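# Move bottle LB from fridge bin to bench

## Task

Find the bottle marked with the letters LB in the bin inside the refrigerator, lift it out and set it upright on the bench, while the other three bottles remain upright in the refrigerator, then close the refrigerator door. If no bottle carries LB, leave all four inside, close the door, and press the CALL key on the operator panel so it stays latched down.

## Robot and tools

Robot: two UR-type six-joint arms, left_arm and right_arm, each with a Robotiq 2F-140 gripper, each on its own carriage of one floor track along y at x = 0. left_rail carries left_arm and is always the +y one; right_rail carries right_arm. These names do not match image sides. The left gripper's fingers are rigid. The right gripper's fingers can fold if pressed nearer the palm or pushed tip-first into a surface, so grip with the outer quarter of the pads.

Scene frame: fixed to the table, z = 0 at the tabletop, +z up, +x the direction the arms face, +y to their left. The table edge is at x = 0.17 m. Each arm base is at x = 0, y = its carriage position_m, z = 0.04 m. Results give end_effector_position (m, the point between closed pads), end_effector_quat_wxyz and velocities in this frame. They can be off by a few cm. The gripper's fingers point along its +z and close along its y.

The row: 18 numbers, each in [-1, 1], always all 18 even if one arm moves. Order: left_arm six joints (shoulder pan, shoulder lift, elbow, wrist 1, wrist 2, wrist 3), then left gripper position, force_limit, speed, then the same nine for right_arm. Joint numbers are offsets, not poses: 1.0 = 2.222 rad, measured from that arm's Joint targets at the start of the call, not from the previous row. Sending the same offset again moves further. All zeros for an arm re-commands its current targets. Gripper position is an absolute setting: +1 fully open (140 mm), pads meet near -0.8, -1 closes until blocked. force_limit -1 to +1 (about 14 N to 58 N); speed -1 to +1 (about 30 to 250 mm/s); both start at +1. To leave a gripper unchanged, repeat the last three numbers; 0 is a real command.

execute_actions: actions is a list with one action. An action has rows (1 to 15 rows, one per 1/30 s step), steps (1 to 450, default 15, at least the row count), optional until, and optional left_rail / right_rail objects. After the last row, arms keep heading to that row's target. until checks only rail fields, e.g. {"right_rail": {"position_status": ["!=", "moving"]}} or {"all": {"status": "ended"}}; numbers need a comparison. An empty actions list returns all camera images; otherwise pass cameras.

move: target is one 18-number row or a list of up to 15 rows, with every row's offsets counted from the same Joint targets. speed is top joint speed in rad/s (0.01 to 3.14, default 0.5). blend rounds corners in rad. stop_force (3 to 120 N) ends an arm's path on felt contact; use a slow speed for that. zero resets its reference (default true). blocking=false returns early; then call wait or stop before new rows or moves. The result adds a move: line: done, off_target, moving, held or fault, and limits=held if steps were withheld.

wait(seconds 0 to 10) lets time run. stop brakes a running move. zoom_image(camera, region [x0,y0,x1,y1], at most 504 each way) magnifies the latest image; cameras: cam_high, cam_low, cam_bench_left, cam_bench_mid, cam_bench_right, cam_left_wrist, cam_right_wrist. zero_wrist_force(arm) re-zeroes that wrist sensor. read_manual gives licences only. finished_scene ends the scene for good.

Carriages: set position_m (left_rail -0.8 to 1.5 m, right_rail -1.5 to 0.8 m, an absolute place on the track), speed_m_s 0.01 to 1, acceleration_factor 0.1 to 1; or {"stop": true}. Then wait with until position_status != moving. Keep carriages at least 0.78 m apart. Let a carriage arrive before aiming its gripper at a scene point; a moving carriage carries the arm's target along. Status words: done, moving, contact_stop, time_out, stopped, stopped_with_arm, stopped_for_other_arm, stopped_for_other_carriage; position_answer taken or not_taken.

Result lines: Joint positions and Joint targets per arm: rail (m), then six joints (rad). Joint velocities, Joint torques, Wrist force/torque (in gripper axes, plus the peak since last shown). object_status: 0 moving, 1 blocked while opening, 2 blocked while closing (a grip), 3 reached setting or pads met. Check for 2 after closing. position_measured is in counts: 3 open, 139 about 60 mm, 200 about 20 mm, 230 pads touching. Messages like joint command not followed, joint sent to its limit, MOTOR HOT, TORQUE FAULT or OVER-TEMPERATURE FAULT signal clearance holds, range ends or stops.

Avoid: anything falling off the table (including onto the track or metal strip) fails the task; don't drop or release moving parts, knock bottles over, or hit the fridge, door or panel hard. Arms must not touch each other. Forces near 150 N or wrist torque near 25.4 N m stop an arm for 10 s. Don't hold loads stretched out for long (motor heat). Keep heavy items close to the gripper's middle and avoid twisting against stiff things.

Each tool is called after ">>>" in YAML: its name, and indented under it one key for each argument.

## Session

>>> execute_actions:
  actions: []

Scene clock: 0.00 s.
left_arm: end_effector_position=(+0.3456, +1.2645, +0.5800) position_measured=3 object_status=3 end_effector_quat_wxyz=(+0.000, +0.000, +1.000, +0.000) | right_arm: end_effector_position=(+0.3456, -1.2346, +0.5800) position_measured=3 object_status=3 end_effector_quat_wxyz=(+0.000, +0.000, +1.000, +0.000)
Joint positions: left_arm=[1.237 -0.316 -1.725 0.971 -0.816 -1.571 -0.316] | right_arm=[-1.262 -0.316 -1.725 0.971 -0.816 -1.571 -0.316]
Joint velocities: within noise
Joint torques (N m): no reading
Wrist force (N): no reading
Wrist torque (N m): no reading
Wrist force, peak (N): no reading
Joint targets: left_arm=[1.237 -0.316 -1.725 0.971 -0.816 -1.571 -0.316] | right_arm=[-1.262 -0.316 -1.725 0.971 -0.816 -1.571 -0.316]
Tool commands: left_gripper/position=+1.0 left_gripper/force_limit=+1.0 left_gripper/speed=+1.0 right_gripper/position=+1.0 right_gripper/force_limit=+1.0 right_gripper/speed=+1.0
left_rail: position_m=1.237 position_status=done
right_rail: position_m=-1.262 position_status=done

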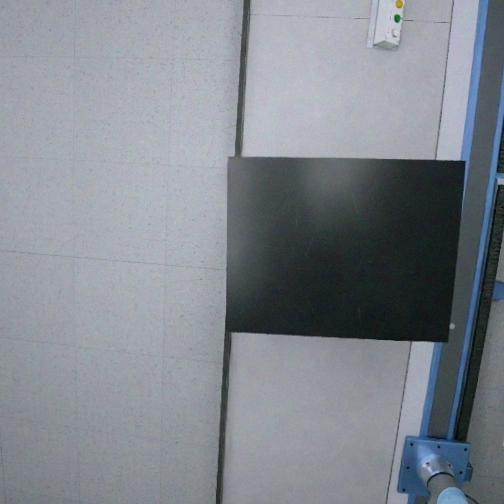

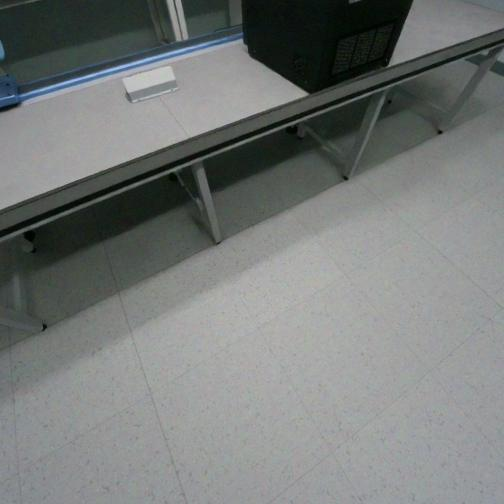

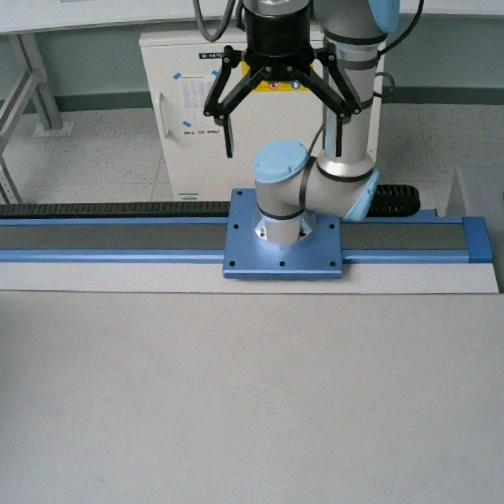

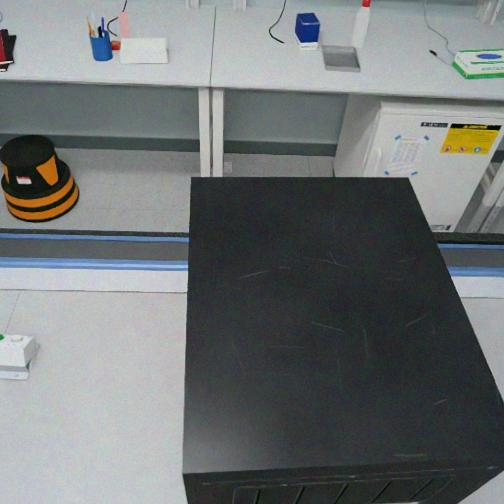

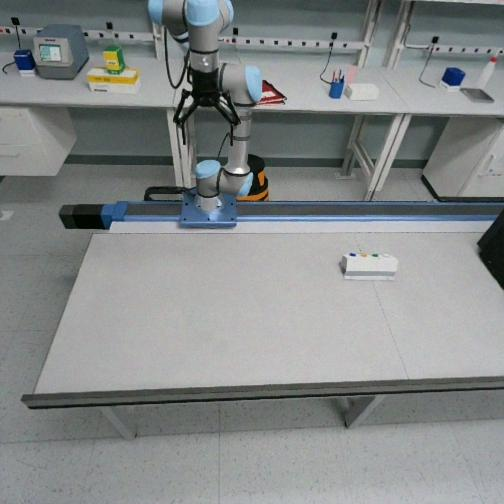

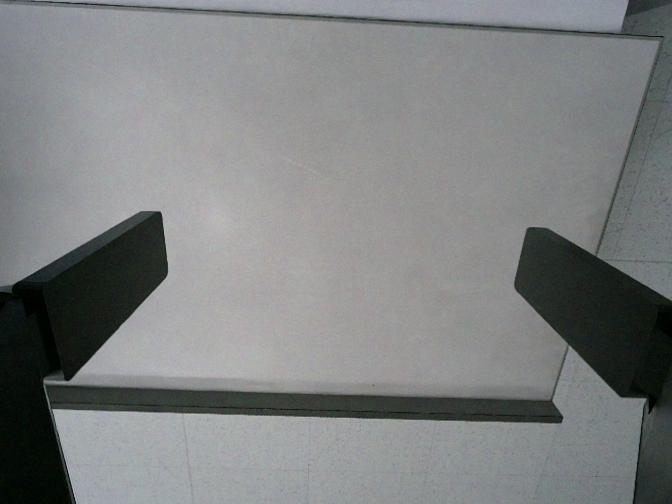

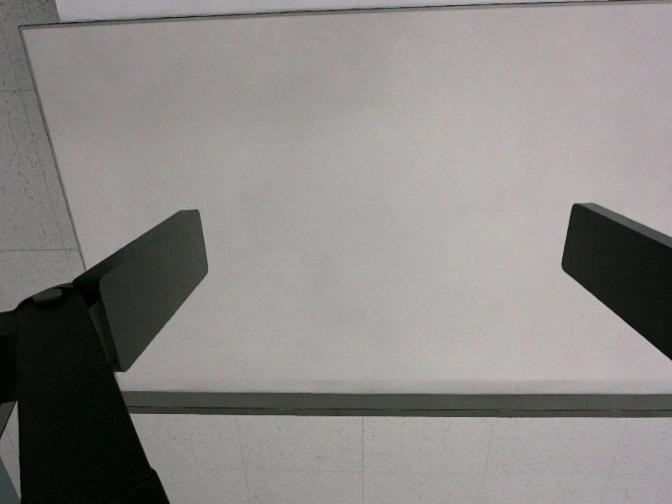

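>>> zoom_image:
  camera: "cam_low"
  region: [100, 0, 450, 130]

>>> zoom_image:
  camera: "cam_high"
  region: [210, 130, 504, 360]

>>> zoom_image:
  camera: "cam_bench_right"
  region: [320, 180, 504, 400]

>>> zoom_image:
  camera: "cam_bench_mid"
  region: [150, 160, 504, 504]

Scaled by 1.440 from the camera's 504x504 image, which has a finer 720x720 frame.

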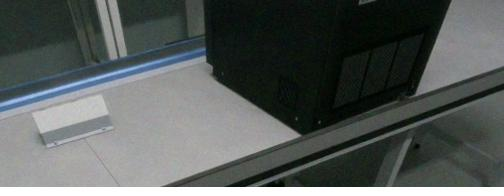

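Scaled by 1.714 from the camera's 504x504 image, which has a finer 720x720 frame.

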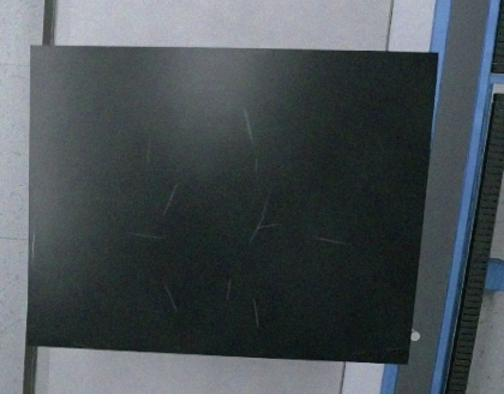

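Scaled by 2.291 from the camera's 504x504 image, which has a finer 720x720 frame.

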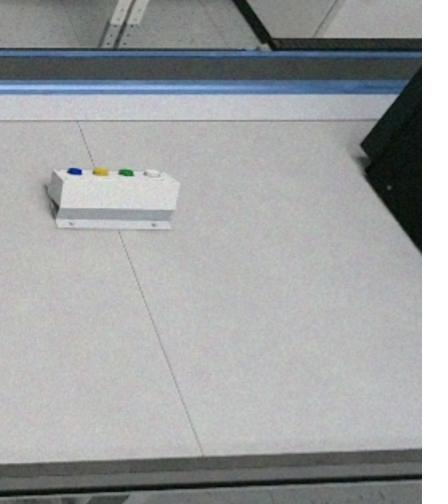

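Scaled by 1.424 from the camera's 504x504 image, which has a finer 720x720 frame.

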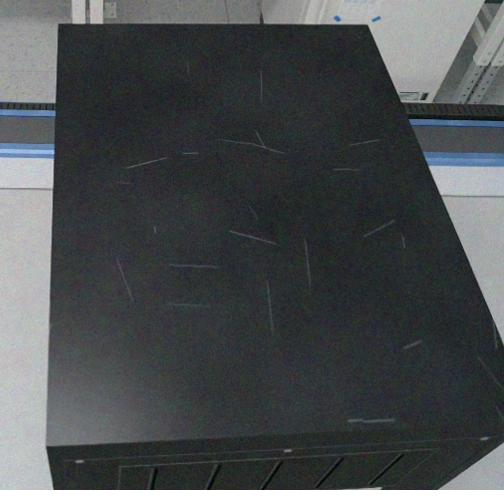

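>>> execute_actions:
  actions:
    - {"left_rail":{"position_m":1.15},"steps":90,"until":{"left_rail":{"position_status":["!=","moving"]}}}

>>> move:
  target: [-0.918,-0.079,0.418,-1.0,0.572,-0.64,1,1,1,0,0,0,0,0,0,1,1,1]
  speed: 1.2

>>> move:
  target: [0,0,0,-0.05,0,-0.632,1,1,1,0,0,0,0,0,0,1,1,1]
  speed: 1.2
  cameras: ["cam_left_wrist","cam_bench_left"]

Scene clock: 2.93 s.
left_arm: end_effector_position=(+0.3456, +1.1773, +0.5800) position_measured=3 object_status=3 end_effector_quat_wxyz=(+0.000, +0.000, +1.000, +0.000) | right_arm: end_effector_position=(+0.3456, -1.2346, +0.5800) position_measured=3 object_status=3 end_effector_quat_wxyz=(+0.000, +0.000, +1.000, +0.000)
Joint positions: left_arm=[1.15 -0.316 -1.725 0.971 -0.816 -1.571 -0.316] | right_arm=[-1.262 -0.316 -1.725 0.971 -0.816 -1.571 -0.316]
Joint torques (N m): left_arm=[0.31 -10.64 -19.01 -2.86 -0.17 0.21] | right_arm=[-0.19 -12.53 -18.6 -2.78 0.17 0.22]
Wrist force (N): left_arm=[0.0 0.1 -0.2] | right_arm=[-0.1 0.1 0.2]
Wrist torque (N m): left_arm=[0.03 0.01 0.00] | right_arm=[0.01 0.01 0.00]
Wrist force, peak (N): left_arm=[0.2 1.2 -0.3] | right_arm=[0.1 -0.5 0.1]
Joint targets: left_arm=[1.150 -0.316 -1.725 0.971 -0.816 -1.571 -0.316] | right_arm=[-1.262 -0.316 -1.725 0.971 -0.816 -1.571 -0.316]
Tool commands: left_gripper/position=+1.0 left_gripper/force_limit=+1.0 left_gripper/speed=+1.0 right_gripper/position=+1.0 right_gripper/force_limit=+1.0 right_gripper/speed=+1.0
left_rail: position_m=1.150 position_status=done
right_rail: position_m=-1.262 position_status=done

Scene clock: 5.50 s.
left_arm: end_effector_position=(+0.0530, +0.5938, +0.6950) position_measured=3 object_status=3 end_effector_quat_wxyz=(+0.144, -0.197, +0.690, -0.681) | right_arm: end_effector_position=(+0.3456, -1.2346, +0.5800) position_measured=3 object_status=3 end_effector_quat_wxyz=(+0.000, +0.000, +1.000, +0.000)
Joint positions: left_arm=[1.15 -2.356 -1.901 1.899 -3.038 -0.3 -1.738] | right_arm=[-1.262 -0.316 -1.725 0.971 -0.816 -1.571 -0.316]
Joint torques (N m): left_arm=[-6.99 -20.27 -15.01 -2.87 1.6 -2.93] | right_arm=[-0.69 -11.79 -19.19 -2.89 0.29 0.28]
Wrist force (N): left_arm=[0.5 0.8 -1.6] | right_arm=[0.1 -0.1 0.1]
Wrist torque (N m): left_arm=[0.34 0.39 0.26] | right_arm=[-0.01 -0.01 0.01]
Wrist force, peak (N): left_arm=[2.2 1.2 -3.0] | right_arm=[0.3 -0.4 -0.4]
Joint targets: left_arm=[1.150 -2.356 -1.901 1.899 -3.038 -0.300 -1.738] | right_arm=[-1.262 -0.316 -1.725 0.971 -0.816 -1.571 -0.316]
left_rail: position_m=1.150 position_status=done
right_rail: position_m=-1.262 position_status=done
move: done

Scene clock: 7.40 s.
left_arm: end_effector_position=(+0.0604, +0.6013, +0.7057) position_measured=3 object_status=3 end_effector_quat_wxyz=(+0.368, +0.606, -0.362, +0.605) | right_arm: end_effector_position=(+0.3456, -1.2346, +0.5800) position_measured=3 object_status=3 end_effector_quat_wxyz=(+0.000, +0.000, +1.000, +0.000)
Joint positions: left_arm=[1.15 -2.356 -1.901 1.899 -3.149 -0.3 -3.142] | right_arm=[-1.262 -0.316 -1.725 0.971 -0.816 -1.571 -0.316]
Joint torques (N m): left_arm=[-5.43 -20.64 -14.93 -2.33 0.68 -2.7] | right_arm=[-1.36 -12.27 -18.71 -2.95 0.15 0.33]
Wrist force (N): left_arm=[1.2 1.9 -1.3] | right_arm=[-0.3 -0.1 -0.2]
Wrist torque (N m): left_arm=[0.59 0.10 -0.07] | right_arm=[-0.02 0.07 0.00]
Wrist force, peak (N): left_arm=[1.1 2.0 -1.5] | right_arm=[-0.2 -0.2 0.6]
Joint targets: left_arm=[1.150 -2.356 -1.901 1.899 -3.149 -0.300 -3.142] | right_arm=[-1.262 -0.316 -1.725 0.971 -0.816 -1.571 -0.316]
left_rail: position_m=1.150 position_status=done
right_rail: position_m=-1.262 position_status=done
move: done
camera_calibration:
cam_left_wrist: T_world_to_cam=[[-0.886209, -0.457463, 0.0732158, 0.283061], [-0.224628, 0.286069, -0.931508, 0.497495], [0.405186, -0.841957, -0.356276, 0.87872], [0, 0, 0, 1]] pos_world=[0.00655784, 0.727016, 0.755762]
Images, in order (width x height): cam_bench_left 504x504, cam_left_wrist 672x504.

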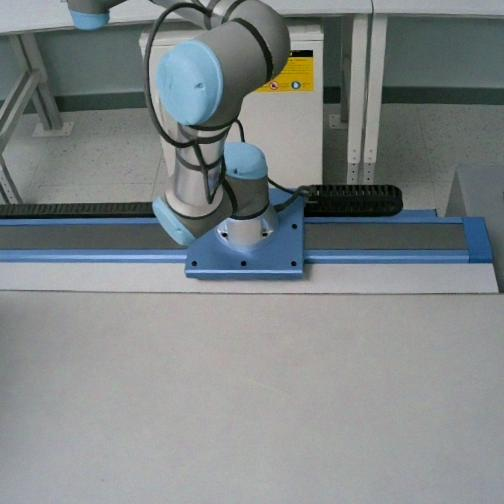

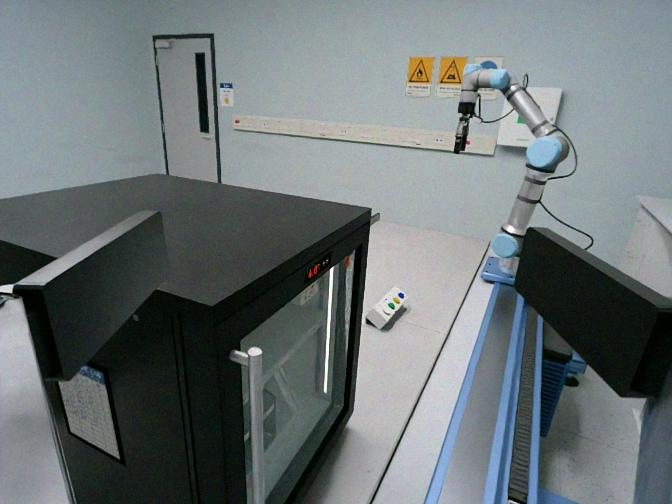

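>>> zoom_image:
  camera: "cam_left_wrist"
  region: [150, 160, 450, 504]

Scaled by 1.465 from the camera's 672x504 image, which has a finer 960x720 frame.

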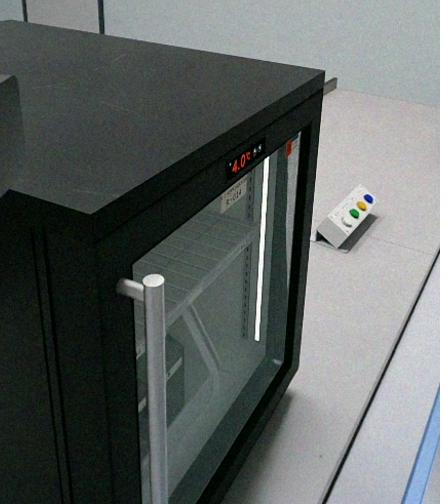

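>>> move:
  target: [-0.11,-0.135,0.293,-0.153,0.1125,0,1,1,1,0,0,0,0,0,0,1,1,1]
  speed: 1.0
  cameras: ["cam_left_wrist"]

>>> zoom_image:
  camera: "cam_left_wrist"
  region: [150, 100, 550, 504]

Scene clock: 9.60 s.
left_arm: end_effector_position=(+0.1141, +0.7005, +0.5113) position_measured=3 object_status=3 end_effector_quat_wxyz=(+0.363, +0.606, -0.364, +0.607) | right_arm: end_effector_position=(+0.3456, -1.2346, +0.5800) position_measured=3 object_status=3 end_effector_quat_wxyz=(+0.000, +0.000, +1.000, +0.000)
Joint positions: left_arm=[1.15 -2.6 -2.201 2.55 -3.489 -0.05 -3.142] | right_arm=[-1.262 -0.316 -1.725 0.971 -0.816 -1.571 -0.316]
Joint torques (N m): left_arm=[-5.6 -5.57 -12.33 -1.84 1.23 -2.66] | right_arm=[0.32 -12.85 -18.29 -2.89 0.26 0.43]
Wrist force (N): left_arm=[1.1 1.5 -0.8] | right_arm=[0.3 0.1 0.3]
Wrist torque (N m): left_arm=[0.50 0.10 -0.15] | right_arm=[0.03 -0.06 0.00]
Wrist force, peak (N): left_arm=[2.8 2.5 -0.5] | right_arm=[-0.3 0.1 0.6]
Joint targets: left_arm=[1.150 -2.600 -2.201 2.550 -3.489 -0.050 -3.142] | right_arm=[-1.262 -0.316 -1.725 0.971 -0.816 -1.571 -0.316]
left_rail: position_m=1.150 position_status=done
right_rail: position_m=-1.262 position_status=done
move: done
camera_calibration:
cam_left_wrist: T_world_to_cam=[[-0.884215, -0.462848, 0.0627255, 0.399268], [-0.218765, 0.291733, -0.931146, 0.295335], [0.41268, -0.837056, -0.35921, 0.868415], [0, 0, 0, 1]] pos_world=[0.0592698, 0.825553, 0.5619]
Images, in order (width x height): cam_left_wrist 672x504.

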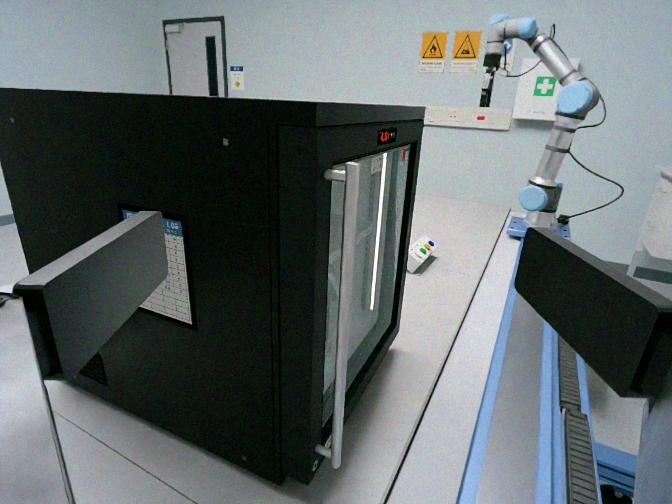

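Scaled by 1.248 from the camera's 672x504 image, which has a finer 960x720 frame.

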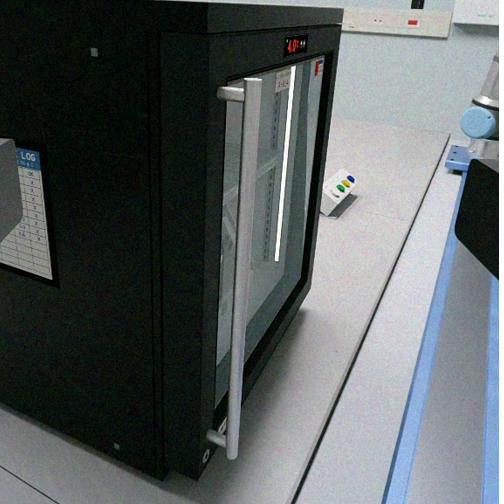

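>>> execute_actions:
  actions:
    - {"left_rail":{"position_m":1.1},"steps":60,"until":{"left_rail":{"position_status":["!=","moving"]}}}

>>> move:
  target: [0.204,0.569,-0.360,-0.210,0.125,0,-0.08,1,1,0,0,0,0,0,0,1,1,1]
  speed: 1.0
  cameras: ["cam_left_wrist"]

>>> zoom_image:
  camera: "cam_left_wrist"
  region: [120, 0, 624, 504]

Scene clock: 11.77 s.
left_arm: end_effector_position=(+0.1142, +0.6505, +0.5113) position_measured=3 object_status=3 end_effector_quat_wxyz=(+0.363, +0.606, -0.364, +0.607) | right_arm: end_effector_position=(+0.3456, -1.2346, +0.5800) position_measured=3 object_status=3 end_effector_quat_wxyz=(+0.000, +0.000, +1.000, +0.000)
Joint positions: left_arm=[1.1 -2.6 -2.201 2.55 -3.489 -0.05 -3.142] | right_arm=[-1.262 -0.316 -1.725 0.971 -0.816 -1.571 -0.316]
Joint torques (N m): left_arm=[-2.37 0.99 -13.43 -0.48 0.36 -2.65] | right_arm=[-0.41 -11.93 -19.33 -2.91 0.24 0.26]
Wrist force (N): left_arm=[1.0 1.3 -1.1] | right_arm=[0.1 -0.3 0.2]
Wrist torque (N m): left_arm=[0.46 0.12 -0.16] | right_arm=[-0.05 -0.03 0.01]
Wrist force, peak (N): left_arm=[1.2 0.7 -2.2] | right_arm=[-0.3 0.4 -0.1]
Joint targets: left_arm=[1.100 -2.600 -2.201 2.550 -3.489 -0.050 -3.142] | right_arm=[-1.262 -0.316 -1.725 0.971 -0.816 -1.571 -0.316]
Tool commands: left_gripper/position=+1.0 left_gripper/force_limit=+1.0 left_gripper/speed=+1.0 right_gripper/position=+1.0 right_gripper/force_limit=+1.0 right_gripper/speed=+1.0
left_rail: position_m=1.100 position_status=done
right_rail: position_m=-1.262 position_status=done

Scene clock: 13.70 s.
left_arm: end_effector_position=(+0.1203, +0.4842, +0.3594) position_measured=139 object_status=3 end_effector_quat_wxyz=(+0.123, +0.696, -0.122, +0.696) | right_arm: end_effector_position=(+0.3456, -1.2346, +0.5800) position_measured=3 object_status=3 end_effector_quat_wxyz=(+0.000, +0.000, +1.000, +0.000)
Joint positions: left_arm=[1.1 -2.147 -0.937 1.75 -3.956 0.228 -3.142] | right_arm=[-1.262 -0.316 -1.725 0.971 -0.816 -1.571 -0.316]
Joint torques (N m): left_arm=[5.54 -26.77 -26.81 -0.87 1.38 -2.66] | right_arm=[0.24 -12.58 -17.53 -3 0.11 0.18]
Wrist force (N): left_arm=[0.6 1.9 -0.9] | right_arm=[-0.1 0.0 0.1]
Wrist torque (N m): left_arm=[0.58 0.10 -0.09] | right_arm=[0.00 0.00 0.00]
Wrist force, peak (N): left_arm=[-1.5 2.9 -0.2] | right_arm=[0.0 0.1 0.5]
Joint targets: left_arm=[1.100 -2.147 -0.936 1.750 -3.956 0.228 -3.142] | right_arm=[-1.262 -0.316 -1.725 0.971 -0.816 -1.571 -0.316]
left_rail: position_m=1.100 position_status=done
right_rail: position_m=-1.262 position_status=done
move: done
camera_calibration:
cam_left_wrist: T_world_to_cam=[[-0.349235, -0.934782, 0.064943, 0.47743], [-0.358315, 0.0691839, -0.931034, 0.342863], [0.865821, -0.34842, -0.359108, 0.339123], [0, 0, 0, 1]] pos_world=[-0.00403145, 0.540729, 0.409993]
Images, in order (width x height): cam_left_wrist 672x504.

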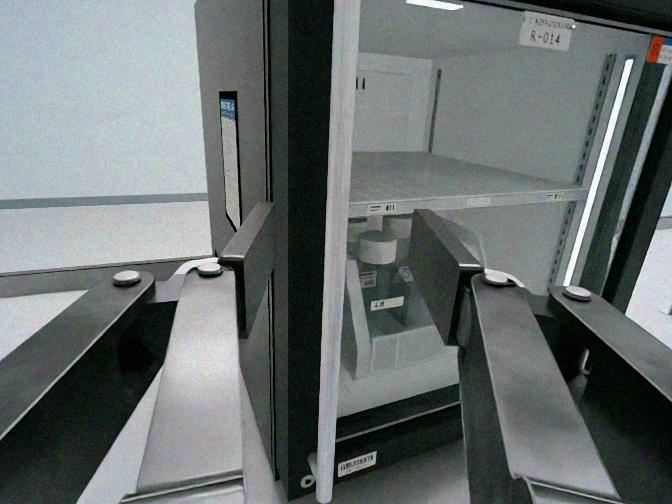

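Scaled by 1.000.

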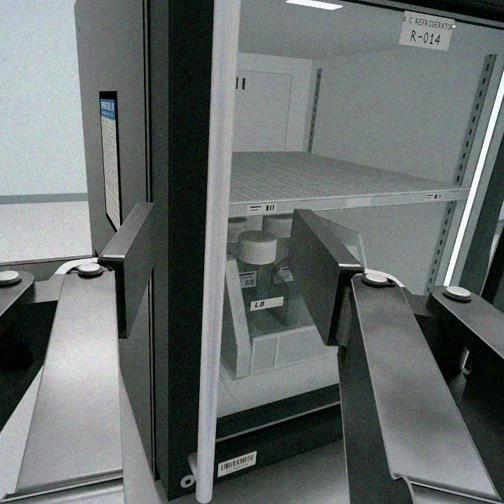

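>>> move:
  target: [0.0851,0.0086,-0.0171,0.009,-0.0855,0,-0.08,1,1,0,0,0,0,0,0,1,1,1]
  speed: 0.15
  stop_force: 15
  cameras: ["cam_left_wrist"]

Scene clock: 16.47 s.
left_arm: end_effector_position=(+0.2146, +0.4496, +0.3597) position_measured=139 object_status=3 end_effector_quat_wxyz=(+0.123, +0.696, -0.123, +0.696) | right_arm: end_effector_position=(+0.3456, -1.2346, +0.5800) position_measured=3 object_status=3 end_effector_quat_wxyz=(+0.000, +0.000, +1.000, +0.000)
Joint positions: left_arm=[1.1 -1.958 -0.917 1.712 -3.936 0.038 -3.142] | right_arm=[-1.262 -0.316 -1.725 0.971 -0.816 -1.571 -0.316]
Joint torques (N m): left_arm=[5.75 -29.96 -27.01 1.75 -1.67 -2.65] | right_arm=[-0.18 -13.64 -19.13 -2.98 0.23 0.3]
Wrist force (N): left_arm=[0.8 1.9 -1.0] | right_arm=[0.2 -0.2 0.0]
Wrist torque (N m): left_arm=[0.56 0.04 -0.09] | right_arm=[-0.03 -0.05 0.01]
Wrist force, peak (N): left_arm=[0.9 2.0 -1.8] | right_arm=[0.4 0.0 0.4]
Joint targets: left_arm=[1.100 -1.958 -0.917 1.712 -3.936 0.038 -3.142] | right_arm=[-1.262 -0.316 -1.725 0.971 -0.816 -1.571 -0.316]
left_rail: position_m=1.100 position_status=done
right_rail: position_m=-1.262 position_status=done
move: done
camera_calibration:
cam_left_wrist: T_world_to_cam=[[-0.350095, -0.93454, 0.0637923, 0.478532], [-0.357758, 0.0704613, -0.931152, 0.378581], [0.865704, -0.348814, -0.359007, 0.245694], [0, 0, 0, 1]] pos_world=[0.0902736, 0.506234, 0.410196]
Images, in order (width x height): cam_left_wrist 672x504.

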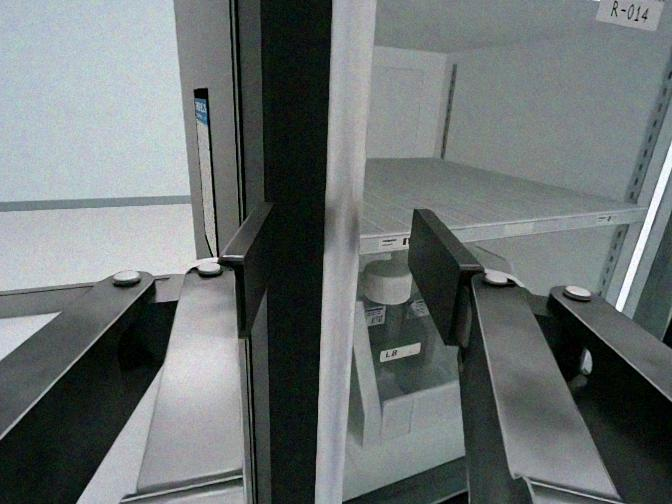

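>>> execute_actions:
  actions:
    - {"rows":[[0,0,0,0,0,0,-1,1,-1,0,0,0,0,0,0,1,1,1]],"steps":90}
  cameras: ["cam_left_wrist"]

Scene clock: 19.90 s.
left_arm: end_effector_position=(+0.2146, +0.4496, +0.3597) position_measured=211 object_status=2 end_effector_quat_wxyz=(+0.123, +0.696, -0.123, +0.696) | right_arm: end_effector_position=(+0.3456, -1.2346, +0.5800) position_measured=3 object_status=3 end_effector_quat_wxyz=(+0.000, +0.000, +1.000, +0.000)
Joint positions: left_arm=[1.1 -1.958 -0.917 1.712 -3.936 0.038 -3.142] | right_arm=[-1.262 -0.316 -1.725 0.971 -0.816 -1.571 -0.316]
Joint torques (N m): left_arm=[-7.98 -28.63 -26.48 2.28 -12.75 -2.47] | right_arm=[-0.02 -12.69 -19.1 -3.05 0.32 0.31]
Wrist force (N): left_arm=[3.4 -28.7 -19.3] | right_arm=[0.2 -0.1 0.2]
Wrist torque (N m): left_arm=[1.55 0.02 -0.24] | right_arm=[-0.03 -0.04 0.00]
Wrist force, peak (N): left_arm=[3.1 -28.9 -19.6] | right_arm=[-0.3 0.4 0.4]
Joint targets: left_arm=[1.100 -1.958 -0.917 1.712 -3.936 0.038 -3.142] | right_arm=[-1.262 -0.316 -1.725 0.971 -0.816 -1.571 -0.316]
left_rail: position_m=1.100 position_status=done
right_rail: position_m=-1.262 position_status=done
camera_calibration:
cam_left_wrist: T_world_to_cam=[[-0.350014, -0.934572, 0.0637587, 0.478555], [-0.357764, 0.0704637, -0.93115, 0.378579], [0.865734, -0.348726, -0.359019, 0.245652], [0, 0, 0, 1]] pos_world=[0.0902733, 0.506234, 0.410196]
Images, in order (width x height): cam_left_wrist 672x504.

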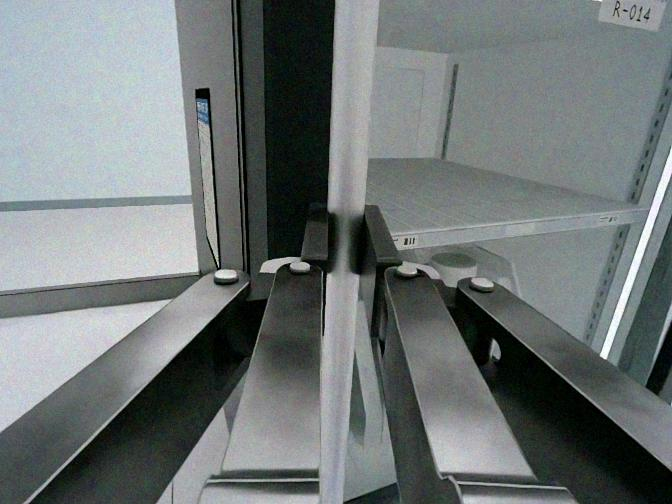

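>>> move:
  target: [-0.0403,0.0179,-0.0353,0.0171,0.0403,0,-1,1,-1,0,0,0,0,0,0,1,1,1]
  speed: 0.08
  cameras: ["cam_left_wrist"]

Scene clock: 22.20 s.
left_arm: end_effector_position=(+0.1554, +0.4374, +0.3599) position_measured=211 object_status=2 end_effector_quat_wxyz=(+0.123, +0.696, -0.123, +0.696) | right_arm: end_effector_position=(+0.3456, -1.2346, +0.5800) position_measured=3 object_status=3 end_effector_quat_wxyz=(+0.000, +0.000, +1.000, +0.000)
Joint positions: left_arm=[1.1 -2.047 -0.878 1.634 -3.898 0.127 -3.142] | right_arm=[-1.262 -0.316 -1.725 0.971 -0.816 -1.571 -0.316]
Joint torques (N m): left_arm=[-7.59 -42.77 -24.4 -0.47 12.64 -2.29] | right_arm=[-0.58 -12.41 -19.61 -3.08 0.33 0.12]
Wrist force (N): left_arm=[-13.2 34.2 25.5] | right_arm=[0.2 0.2 0.1]
Wrist torque (N m): left_arm=[0.00 0.02 -0.30] | right_arm=[0.03 -0.05 0.00]
Wrist force, peak (N): left_arm=[-13.0 34.6 25.8] | right_arm=[0.5 0.2 0.1]
Joint targets: left_arm=[1.100 -2.047 -0.878 1.634 -3.898 0.127 -3.142] | right_arm=[-1.262 -0.316 -1.725 0.971 -0.816 -1.571 -0.316]
left_rail: position_m=1.100 position_status=done
right_rail: position_m=-1.262 position_status=done
move: done
camera_calibration:
cam_left_wrist: T_world_to_cam=[[-0.350269, -0.934432, 0.0644072, 0.446178], [-0.357939, 0.0699934, -0.931118, 0.358755], [0.865559, -0.349196, -0.358986, 0.293014], [0, 0, 0, 1]] pos_world=[0.0310736, 0.494132, 0.410494]
Images, in order (width x height): cam_left_wrist 672x504.

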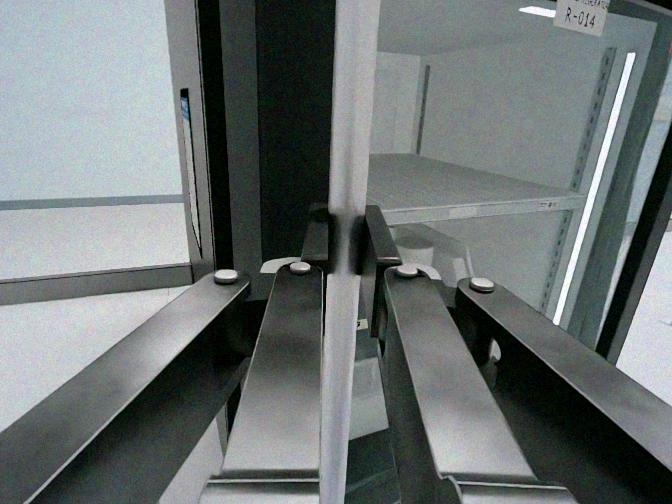

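>>> move:
  target: [-0.0256,0.0314,-0.0611,0.0299,0.0257,0,-1,1,-1,0,0,0,0,0,0,1,1,1]
  speed: 0.15

Scene clock: 24.00 s.
left_arm: end_effector_position=(+0.1051, +0.4156, +0.3596) position_measured=211 object_status=2 end_effector_quat_wxyz=(+0.119, +0.697, -0.119, +0.697) | right_arm: end_effector_position=(+0.3456, -1.2346, +0.5800) position_measured=3 object_status=3 end_effector_quat_wxyz=(+0.000, +0.000, +1.000, +0.000)
Joint positions: left_arm=[1.1 -2.104 -0.808 1.498 -3.831 0.195 -3.142] | right_arm=[-1.262 -0.316 -1.725 0.971 -0.816 -1.571 -0.316]
Joint torques (N m): left_arm=[1.71 -24.77 -30.32 4.9 -12.59 -2.05] | right_arm=[-0.53 -11.81 -19.08 -3.11 0.34 0.3]
Wrist force (N): left_arm=[8.7 -34.8 -35.3] | right_arm=[0.0 0.1 0.1]
Wrist torque (N m): left_arm=[1.81 0.07 -0.21] | right_arm=[0.02 0.00 0.01]
Wrist force, peak (N): left_arm=[-14.4 38.9 29.4] | right_arm=[0.4 0.2 0.4]
Joint targets: left_arm=[1.100 -2.104 -0.808 1.498 -3.831 0.185 -3.142] | right_arm=[-1.262 -0.316 -1.725 0.971 -0.816 -1.571 -0.316]
left_rail: position_m=1.100 position_status=done
right_rail: position_m=-1.262 position_status=done
move: off_target (left_arm); left_arm: the wrist 2 is farthest, 0.011 rad from its target

>>> move:
  target: [-0.0181,0.0488,-0.0967,0.0476,0.0492,0,-1,1,-1,0,0,0,0,0,0,1,1,1]
  speed: 0.2

Scene clock: 25.87 s.
left_arm: end_effector_position=(+0.0564, +0.3917, +0.3595) position_measured=211 object_status=2 end_effector_quat_wxyz=(+0.101, +0.700, -0.101, +0.700) | right_arm: end_effector_position=(+0.3456, -1.2346, +0.5800) position_measured=3 object_status=3 end_effector_quat_wxyz=(+0.000, +0.000, +1.000, +0.000)
Joint positions: left_arm=[1.1 -2.144 -0.699 1.283 -3.726 0.287 -3.142] | right_arm=[-1.262 -0.316 -1.725 0.971 -0.816 -1.571 -0.316]
Joint torques (N m): left_arm=[-24.87 -42.38 -26.63 -0.12 12.49 -1.99] | right_arm=[-0.3 -12.6 -19.44 -3.03 0.41 0.31]
Wrist force (N): left_arm=[1.2 41.5 45.5] | right_arm=[0.2 -0.1 0.1]
Wrist torque (N m): left_arm=[-0.18 0.06 -0.29] | right_arm=[-0.03 -0.05 0.00]
Wrist force, peak (N): left_arm=[1.2 41.5 45.5] | right_arm=[-0.5 -0.2 -0.1]
Joint targets: left_arm=[1.100 -2.144 -0.699 1.283 -3.725 0.294 -3.142] | right_arm=[-1.262 -0.316 -1.725 0.971 -0.816 -1.571 -0.316]
left_rail: position_m=1.100 position_status=done
right_rail: position_m=-1.262 position_status=done
move: done

>>> move:
  target: [-0.0074,0.0873,-0.1758,0.0882,0.0388,0,-1,1,-1,0,0,0,0,0,0,1,1,1]
  speed: 0.25
  cameras: ["cam_left_wrist","cam_high"]

Scene clock: 28.07 s.
left_arm: end_effector_position=(+0.0064, +0.3516, +0.3597) position_measured=211 object_status=2 end_effector_quat_wxyz=(+0.073, +0.703, -0.072, +0.703) | right_arm: end_effector_position=(+0.3456, -1.2346, +0.5800) position_measured=3 object_status=3 end_effector_quat_wxyz=(+0.000, +0.000, +1.000, +0.000)
Joint positions: left_arm=[1.1 -2.161 -0.505 0.893 -3.53 0.384 -3.142] | right_arm=[-1.262 -0.316 -1.725 0.971 -0.816 -1.571 -0.316]
Joint torques (N m): left_arm=[18.57 -39.34 -29.96 3.96 -12.58 -1.79] | right_arm=[-0.33 -12.83 -18.47 -3.17 0.24 0.26]
Wrist force (N): left_arm=[6.8 -34.8 -45.7] | right_arm=[0.2 0.0 0.2]
Wrist torque (N m): left_arm=[1.68 0.02 -0.18] | right_arm=[0.00 -0.04 0.00]
Wrist force, peak (N): left_arm=[1.4 41.7 45.3] | right_arm=[0.0 0.5 0.3]
Joint targets: left_arm=[1.100 -2.161 -0.505 0.893 -3.530 0.380 -3.142] | right_arm=[-1.262 -0.316 -1.725 0.971 -0.816 -1.571 -0.316]
left_rail: position_m=1.100 position_status=done
right_rail: position_m=-1.262 position_status=done
move: done
camera_calibration:
cam_left_wrist: T_world_to_cam=[[-0.212959, -0.974878, 0.0652749, 0.326814], [-0.36466, 0.0173235, -0.93098, 0.329829], [0.906461, -0.222064, -0.359188, 0.347061], [0, 0, 0, 1]] pos_world=[-0.124724, 0.38996, 0.410392]
Images, in order (width x height): cam_high 504x504, cam_left_wrist 672x504.

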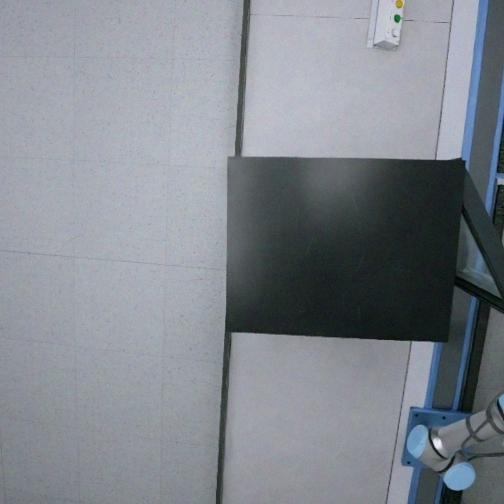

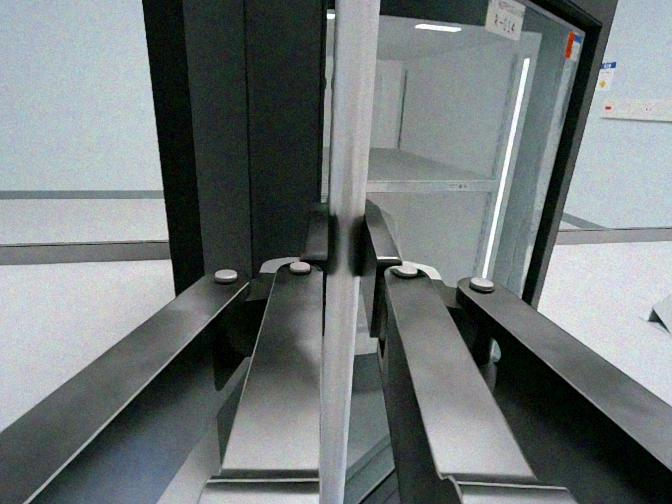

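>>> execute_actions:
  actions:
    - {"rows":[[0,0,0,0,0,0,0.1,1,-1,0,0,0,0,0,0,1,1,1]],"steps":75}

>>> move:
  target: [-0.0334,0.0186,-0.038,0.0196,0.0338,0,0.1,1,-1,0,0,0,0,0,0,1,1,1]
  speed: 0.15
  cameras: ["cam_left_wrist"]

Scene clock: 31.47 s.
left_arm: end_effector_position=(+0.0061, +0.3503, +0.3597) position_measured=117 object_status=3 end_effector_quat_wxyz=(+0.075, +0.703, -0.074, +0.703) | right_arm: end_effector_position=(+0.3456, -1.2346, +0.5800) position_measured=3 object_status=3 end_effector_quat_wxyz=(+0.000, +0.000, +1.000, +0.000)
Joint positions: left_arm=[1.1 -2.161 -0.505 0.893 -3.53 0.38 -3.142] | right_arm=[-1.262 -0.316 -1.725 0.971 -0.816 -1.571 -0.316]
Joint torques (N m): left_arm=[-5.77 -69.66 -28.43 1.93 -1.55 -1.37] | right_arm=[-0.8 -12.66 -19.04 -3.21 0.38 0.31]
Wrist force (N): left_arm=[1.1 2.9 -0.6] | right_arm=[0.0 -0.2 0.1]
Wrist torque (N m): left_arm=[0.85 0.06 -0.09] | right_arm=[-0.05 0.00 0.00]
Wrist force, peak (N): left_arm=[7.0 -35.2 -46.3] | right_arm=[0.2 0.3 0.5]
Joint targets: left_arm=[1.100 -2.161 -0.505 0.893 -3.530 0.380 -3.142] | right_arm=[-1.262 -0.316 -1.725 0.971 -0.816 -1.571 -0.316]
left_rail: position_m=1.100 position_status=done
right_rail: position_m=-1.262 position_status=done

Scene clock: 32.47 s.
left_arm: end_effector_position=(-0.0525, +0.3633, +0.3600) position_measured=117 object_status=3 end_effector_quat_wxyz=(+0.074, +0.703, -0.074, +0.703) | right_arm: end_effector_position=(+0.3456, -1.2346, +0.5800) position_measured=3 object_status=3 end_effector_quat_wxyz=(+0.000, +0.000, +1.000, +0.000)
Joint positions: left_arm=[1.1 -2.235 -0.464 0.808 -3.486 0.455 -3.142] | right_arm=[-1.262 -0.316 -1.725 0.971 -0.816 -1.571 -0.316]
Joint torques (N m): left_arm=[-7.27 -45.78 -31.58 2.75 1.46 -1.5] | right_arm=[-0.26 -13.41 -19.1 -3.27 0.37 0.45]
Wrist force (N): left_arm=[1.4 2.3 -1.1] | right_arm=[0.1 0.0 -0.1]
Wrist torque (N m): left_arm=[0.71 0.00 -0.09] | right_arm=[-0.02 -0.02 0.00]
Wrist force, peak (N): left_arm=[1.2 2.6 -2.4] | right_arm=[0.4 -0.2 0.2]
Joint targets: left_arm=[1.100 -2.235 -0.464 0.808 -3.486 0.455 -3.142] | right_arm=[-1.262 -0.316 -1.725 0.971 -0.816 -1.571 -0.316]
left_rail: position_m=1.100 position_status=done
right_rail: position_m=-1.262 position_status=done
move: done
camera_calibration:
cam_left_wrist: T_world_to_cam=[[-0.216221, -0.974184, 0.0649207, 0.325351], [-0.364437, 0.0188416, -0.931037, 0.307823], [0.905778, -0.224969, -0.359102, 0.404118], [0, 0, 0, 1]] pos_world=[-0.183512, 0.402066, 0.410593]
Images, in order (width x height): cam_left_wrist 672x504.

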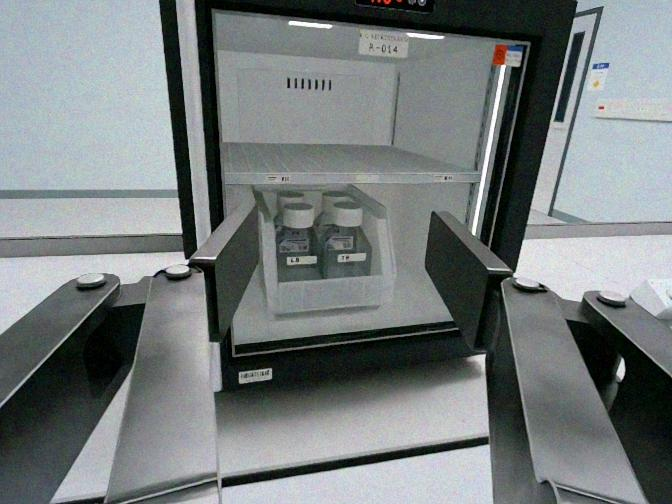

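>>> execute_actions:
  actions: []

>>> zoom_image:
  camera: "cam_left_wrist"
  region: [180, 120, 520, 400]

Scene clock: 32.57 s.
left_arm: end_effector_position=(-0.0526, +0.3633, +0.3600) position_measured=117 object_status=3 end_effector_quat_wxyz=(+0.074, +0.703, -0.074, +0.703) | right_arm: end_effector_position=(+0.3456, -1.2346, +0.5800) position_measured=3 object_status=3 end_effector_quat_wxyz=(+0.000, +0.000, +1.000, +0.000)
Joint positions: left_arm=[1.1 -2.235 -0.464 0.808 -3.486 0.455 -3.142] | right_arm=[-1.262 -0.316 -1.725 0.971 -0.816 -1.571 -0.316]
Joint velocities: within noise
Joint torques (N m): left_arm=[-5.37 -48.02 -32.3 2.72 1.37 -1.26] | right_arm=[-0.09 -12.59 -18.55 -3.24 0.19 0.3]
Wrist force (N): left_arm=[1.2 2.3 -1.0] | right_arm=[0.1 0.1 0.1]
Wrist torque (N m): left_arm=[0.70 0.02 -0.09] | right_arm=[0.03 -0.01 0.00]
Wrist force, peak (N): left_arm=[1.2 2.4 -1.1] | right_arm=[-0.1 -0.1 0.3]
Joint targets: left_arm=[1.100 -2.235 -0.464 0.808 -3.486 0.455 -3.142] | right_arm=[-1.262 -0.316 -1.725 0.971 -0.816 -1.571 -0.316]
Tool commands: left_gripper/position=+0.1 left_gripper/force_limit=+1.0 left_gripper/speed=-1.0 right_gripper/position=+1.0 right_gripper/force_limit=+1.0 right_gripper/speed=+1.0
left_rail: position_m=1.100 position_status=done
right_rail: position_m=-1.262 position_status=done
camera_calibration:
cam_left_wrist: T_world_to_cam=[[-0.216221, -0.974184, 0.0649207, 0.325351], [-0.364437, 0.0188416, -0.931037, 0.307823], [0.905778, -0.224969, -0.359102, 0.404118], [0, 0, 0, 1]] pos_world=[-0.183512, 0.402066, 0.410593]

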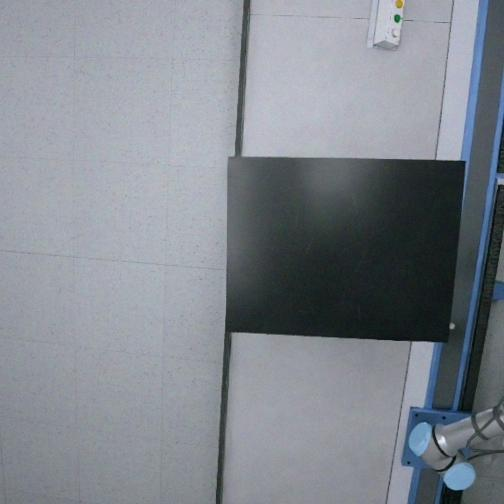

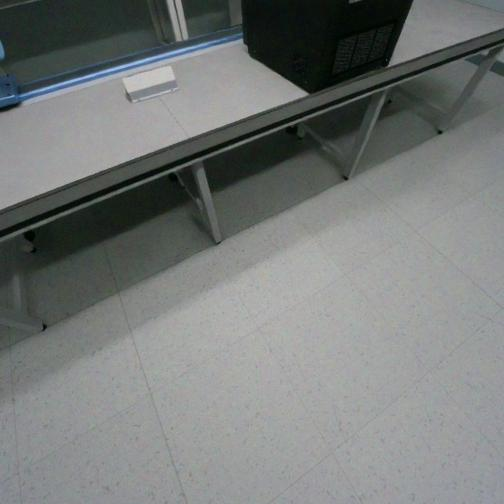

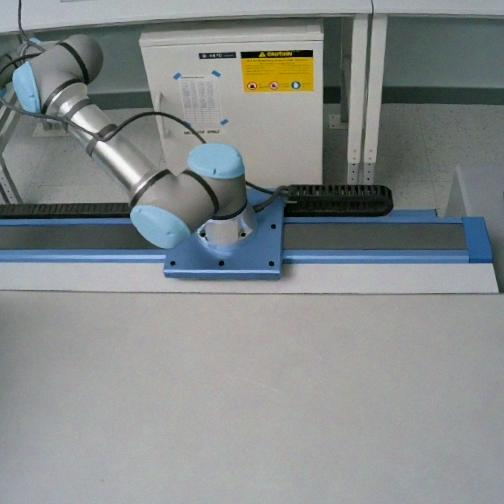

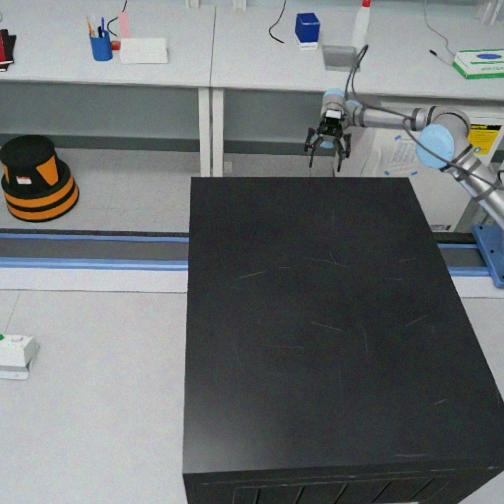

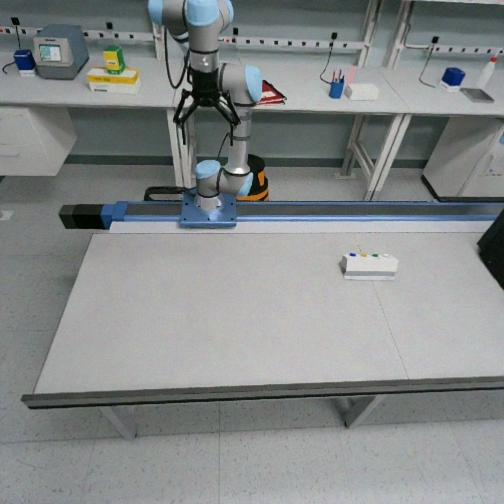

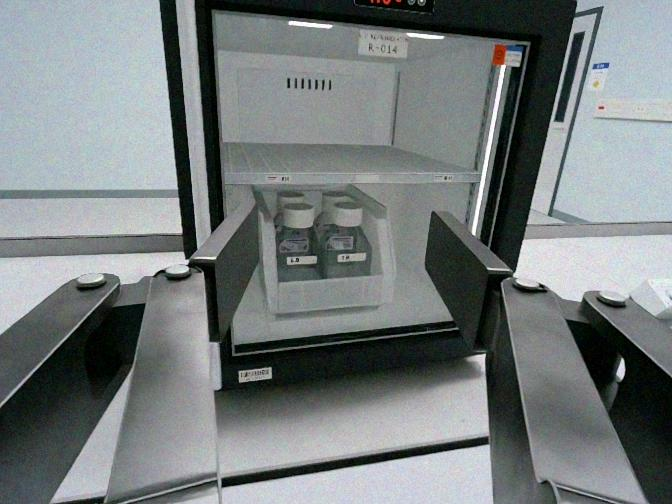

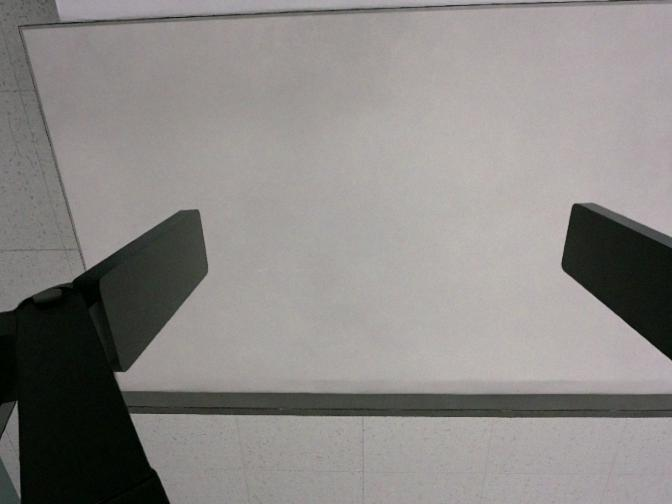

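Scaled by 1.482 from the camera's 672x504 image, which has a finer 960x720 frame.

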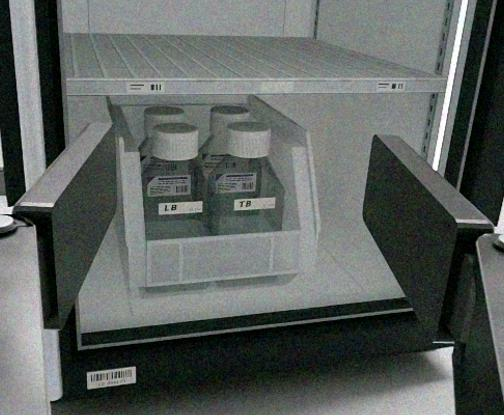

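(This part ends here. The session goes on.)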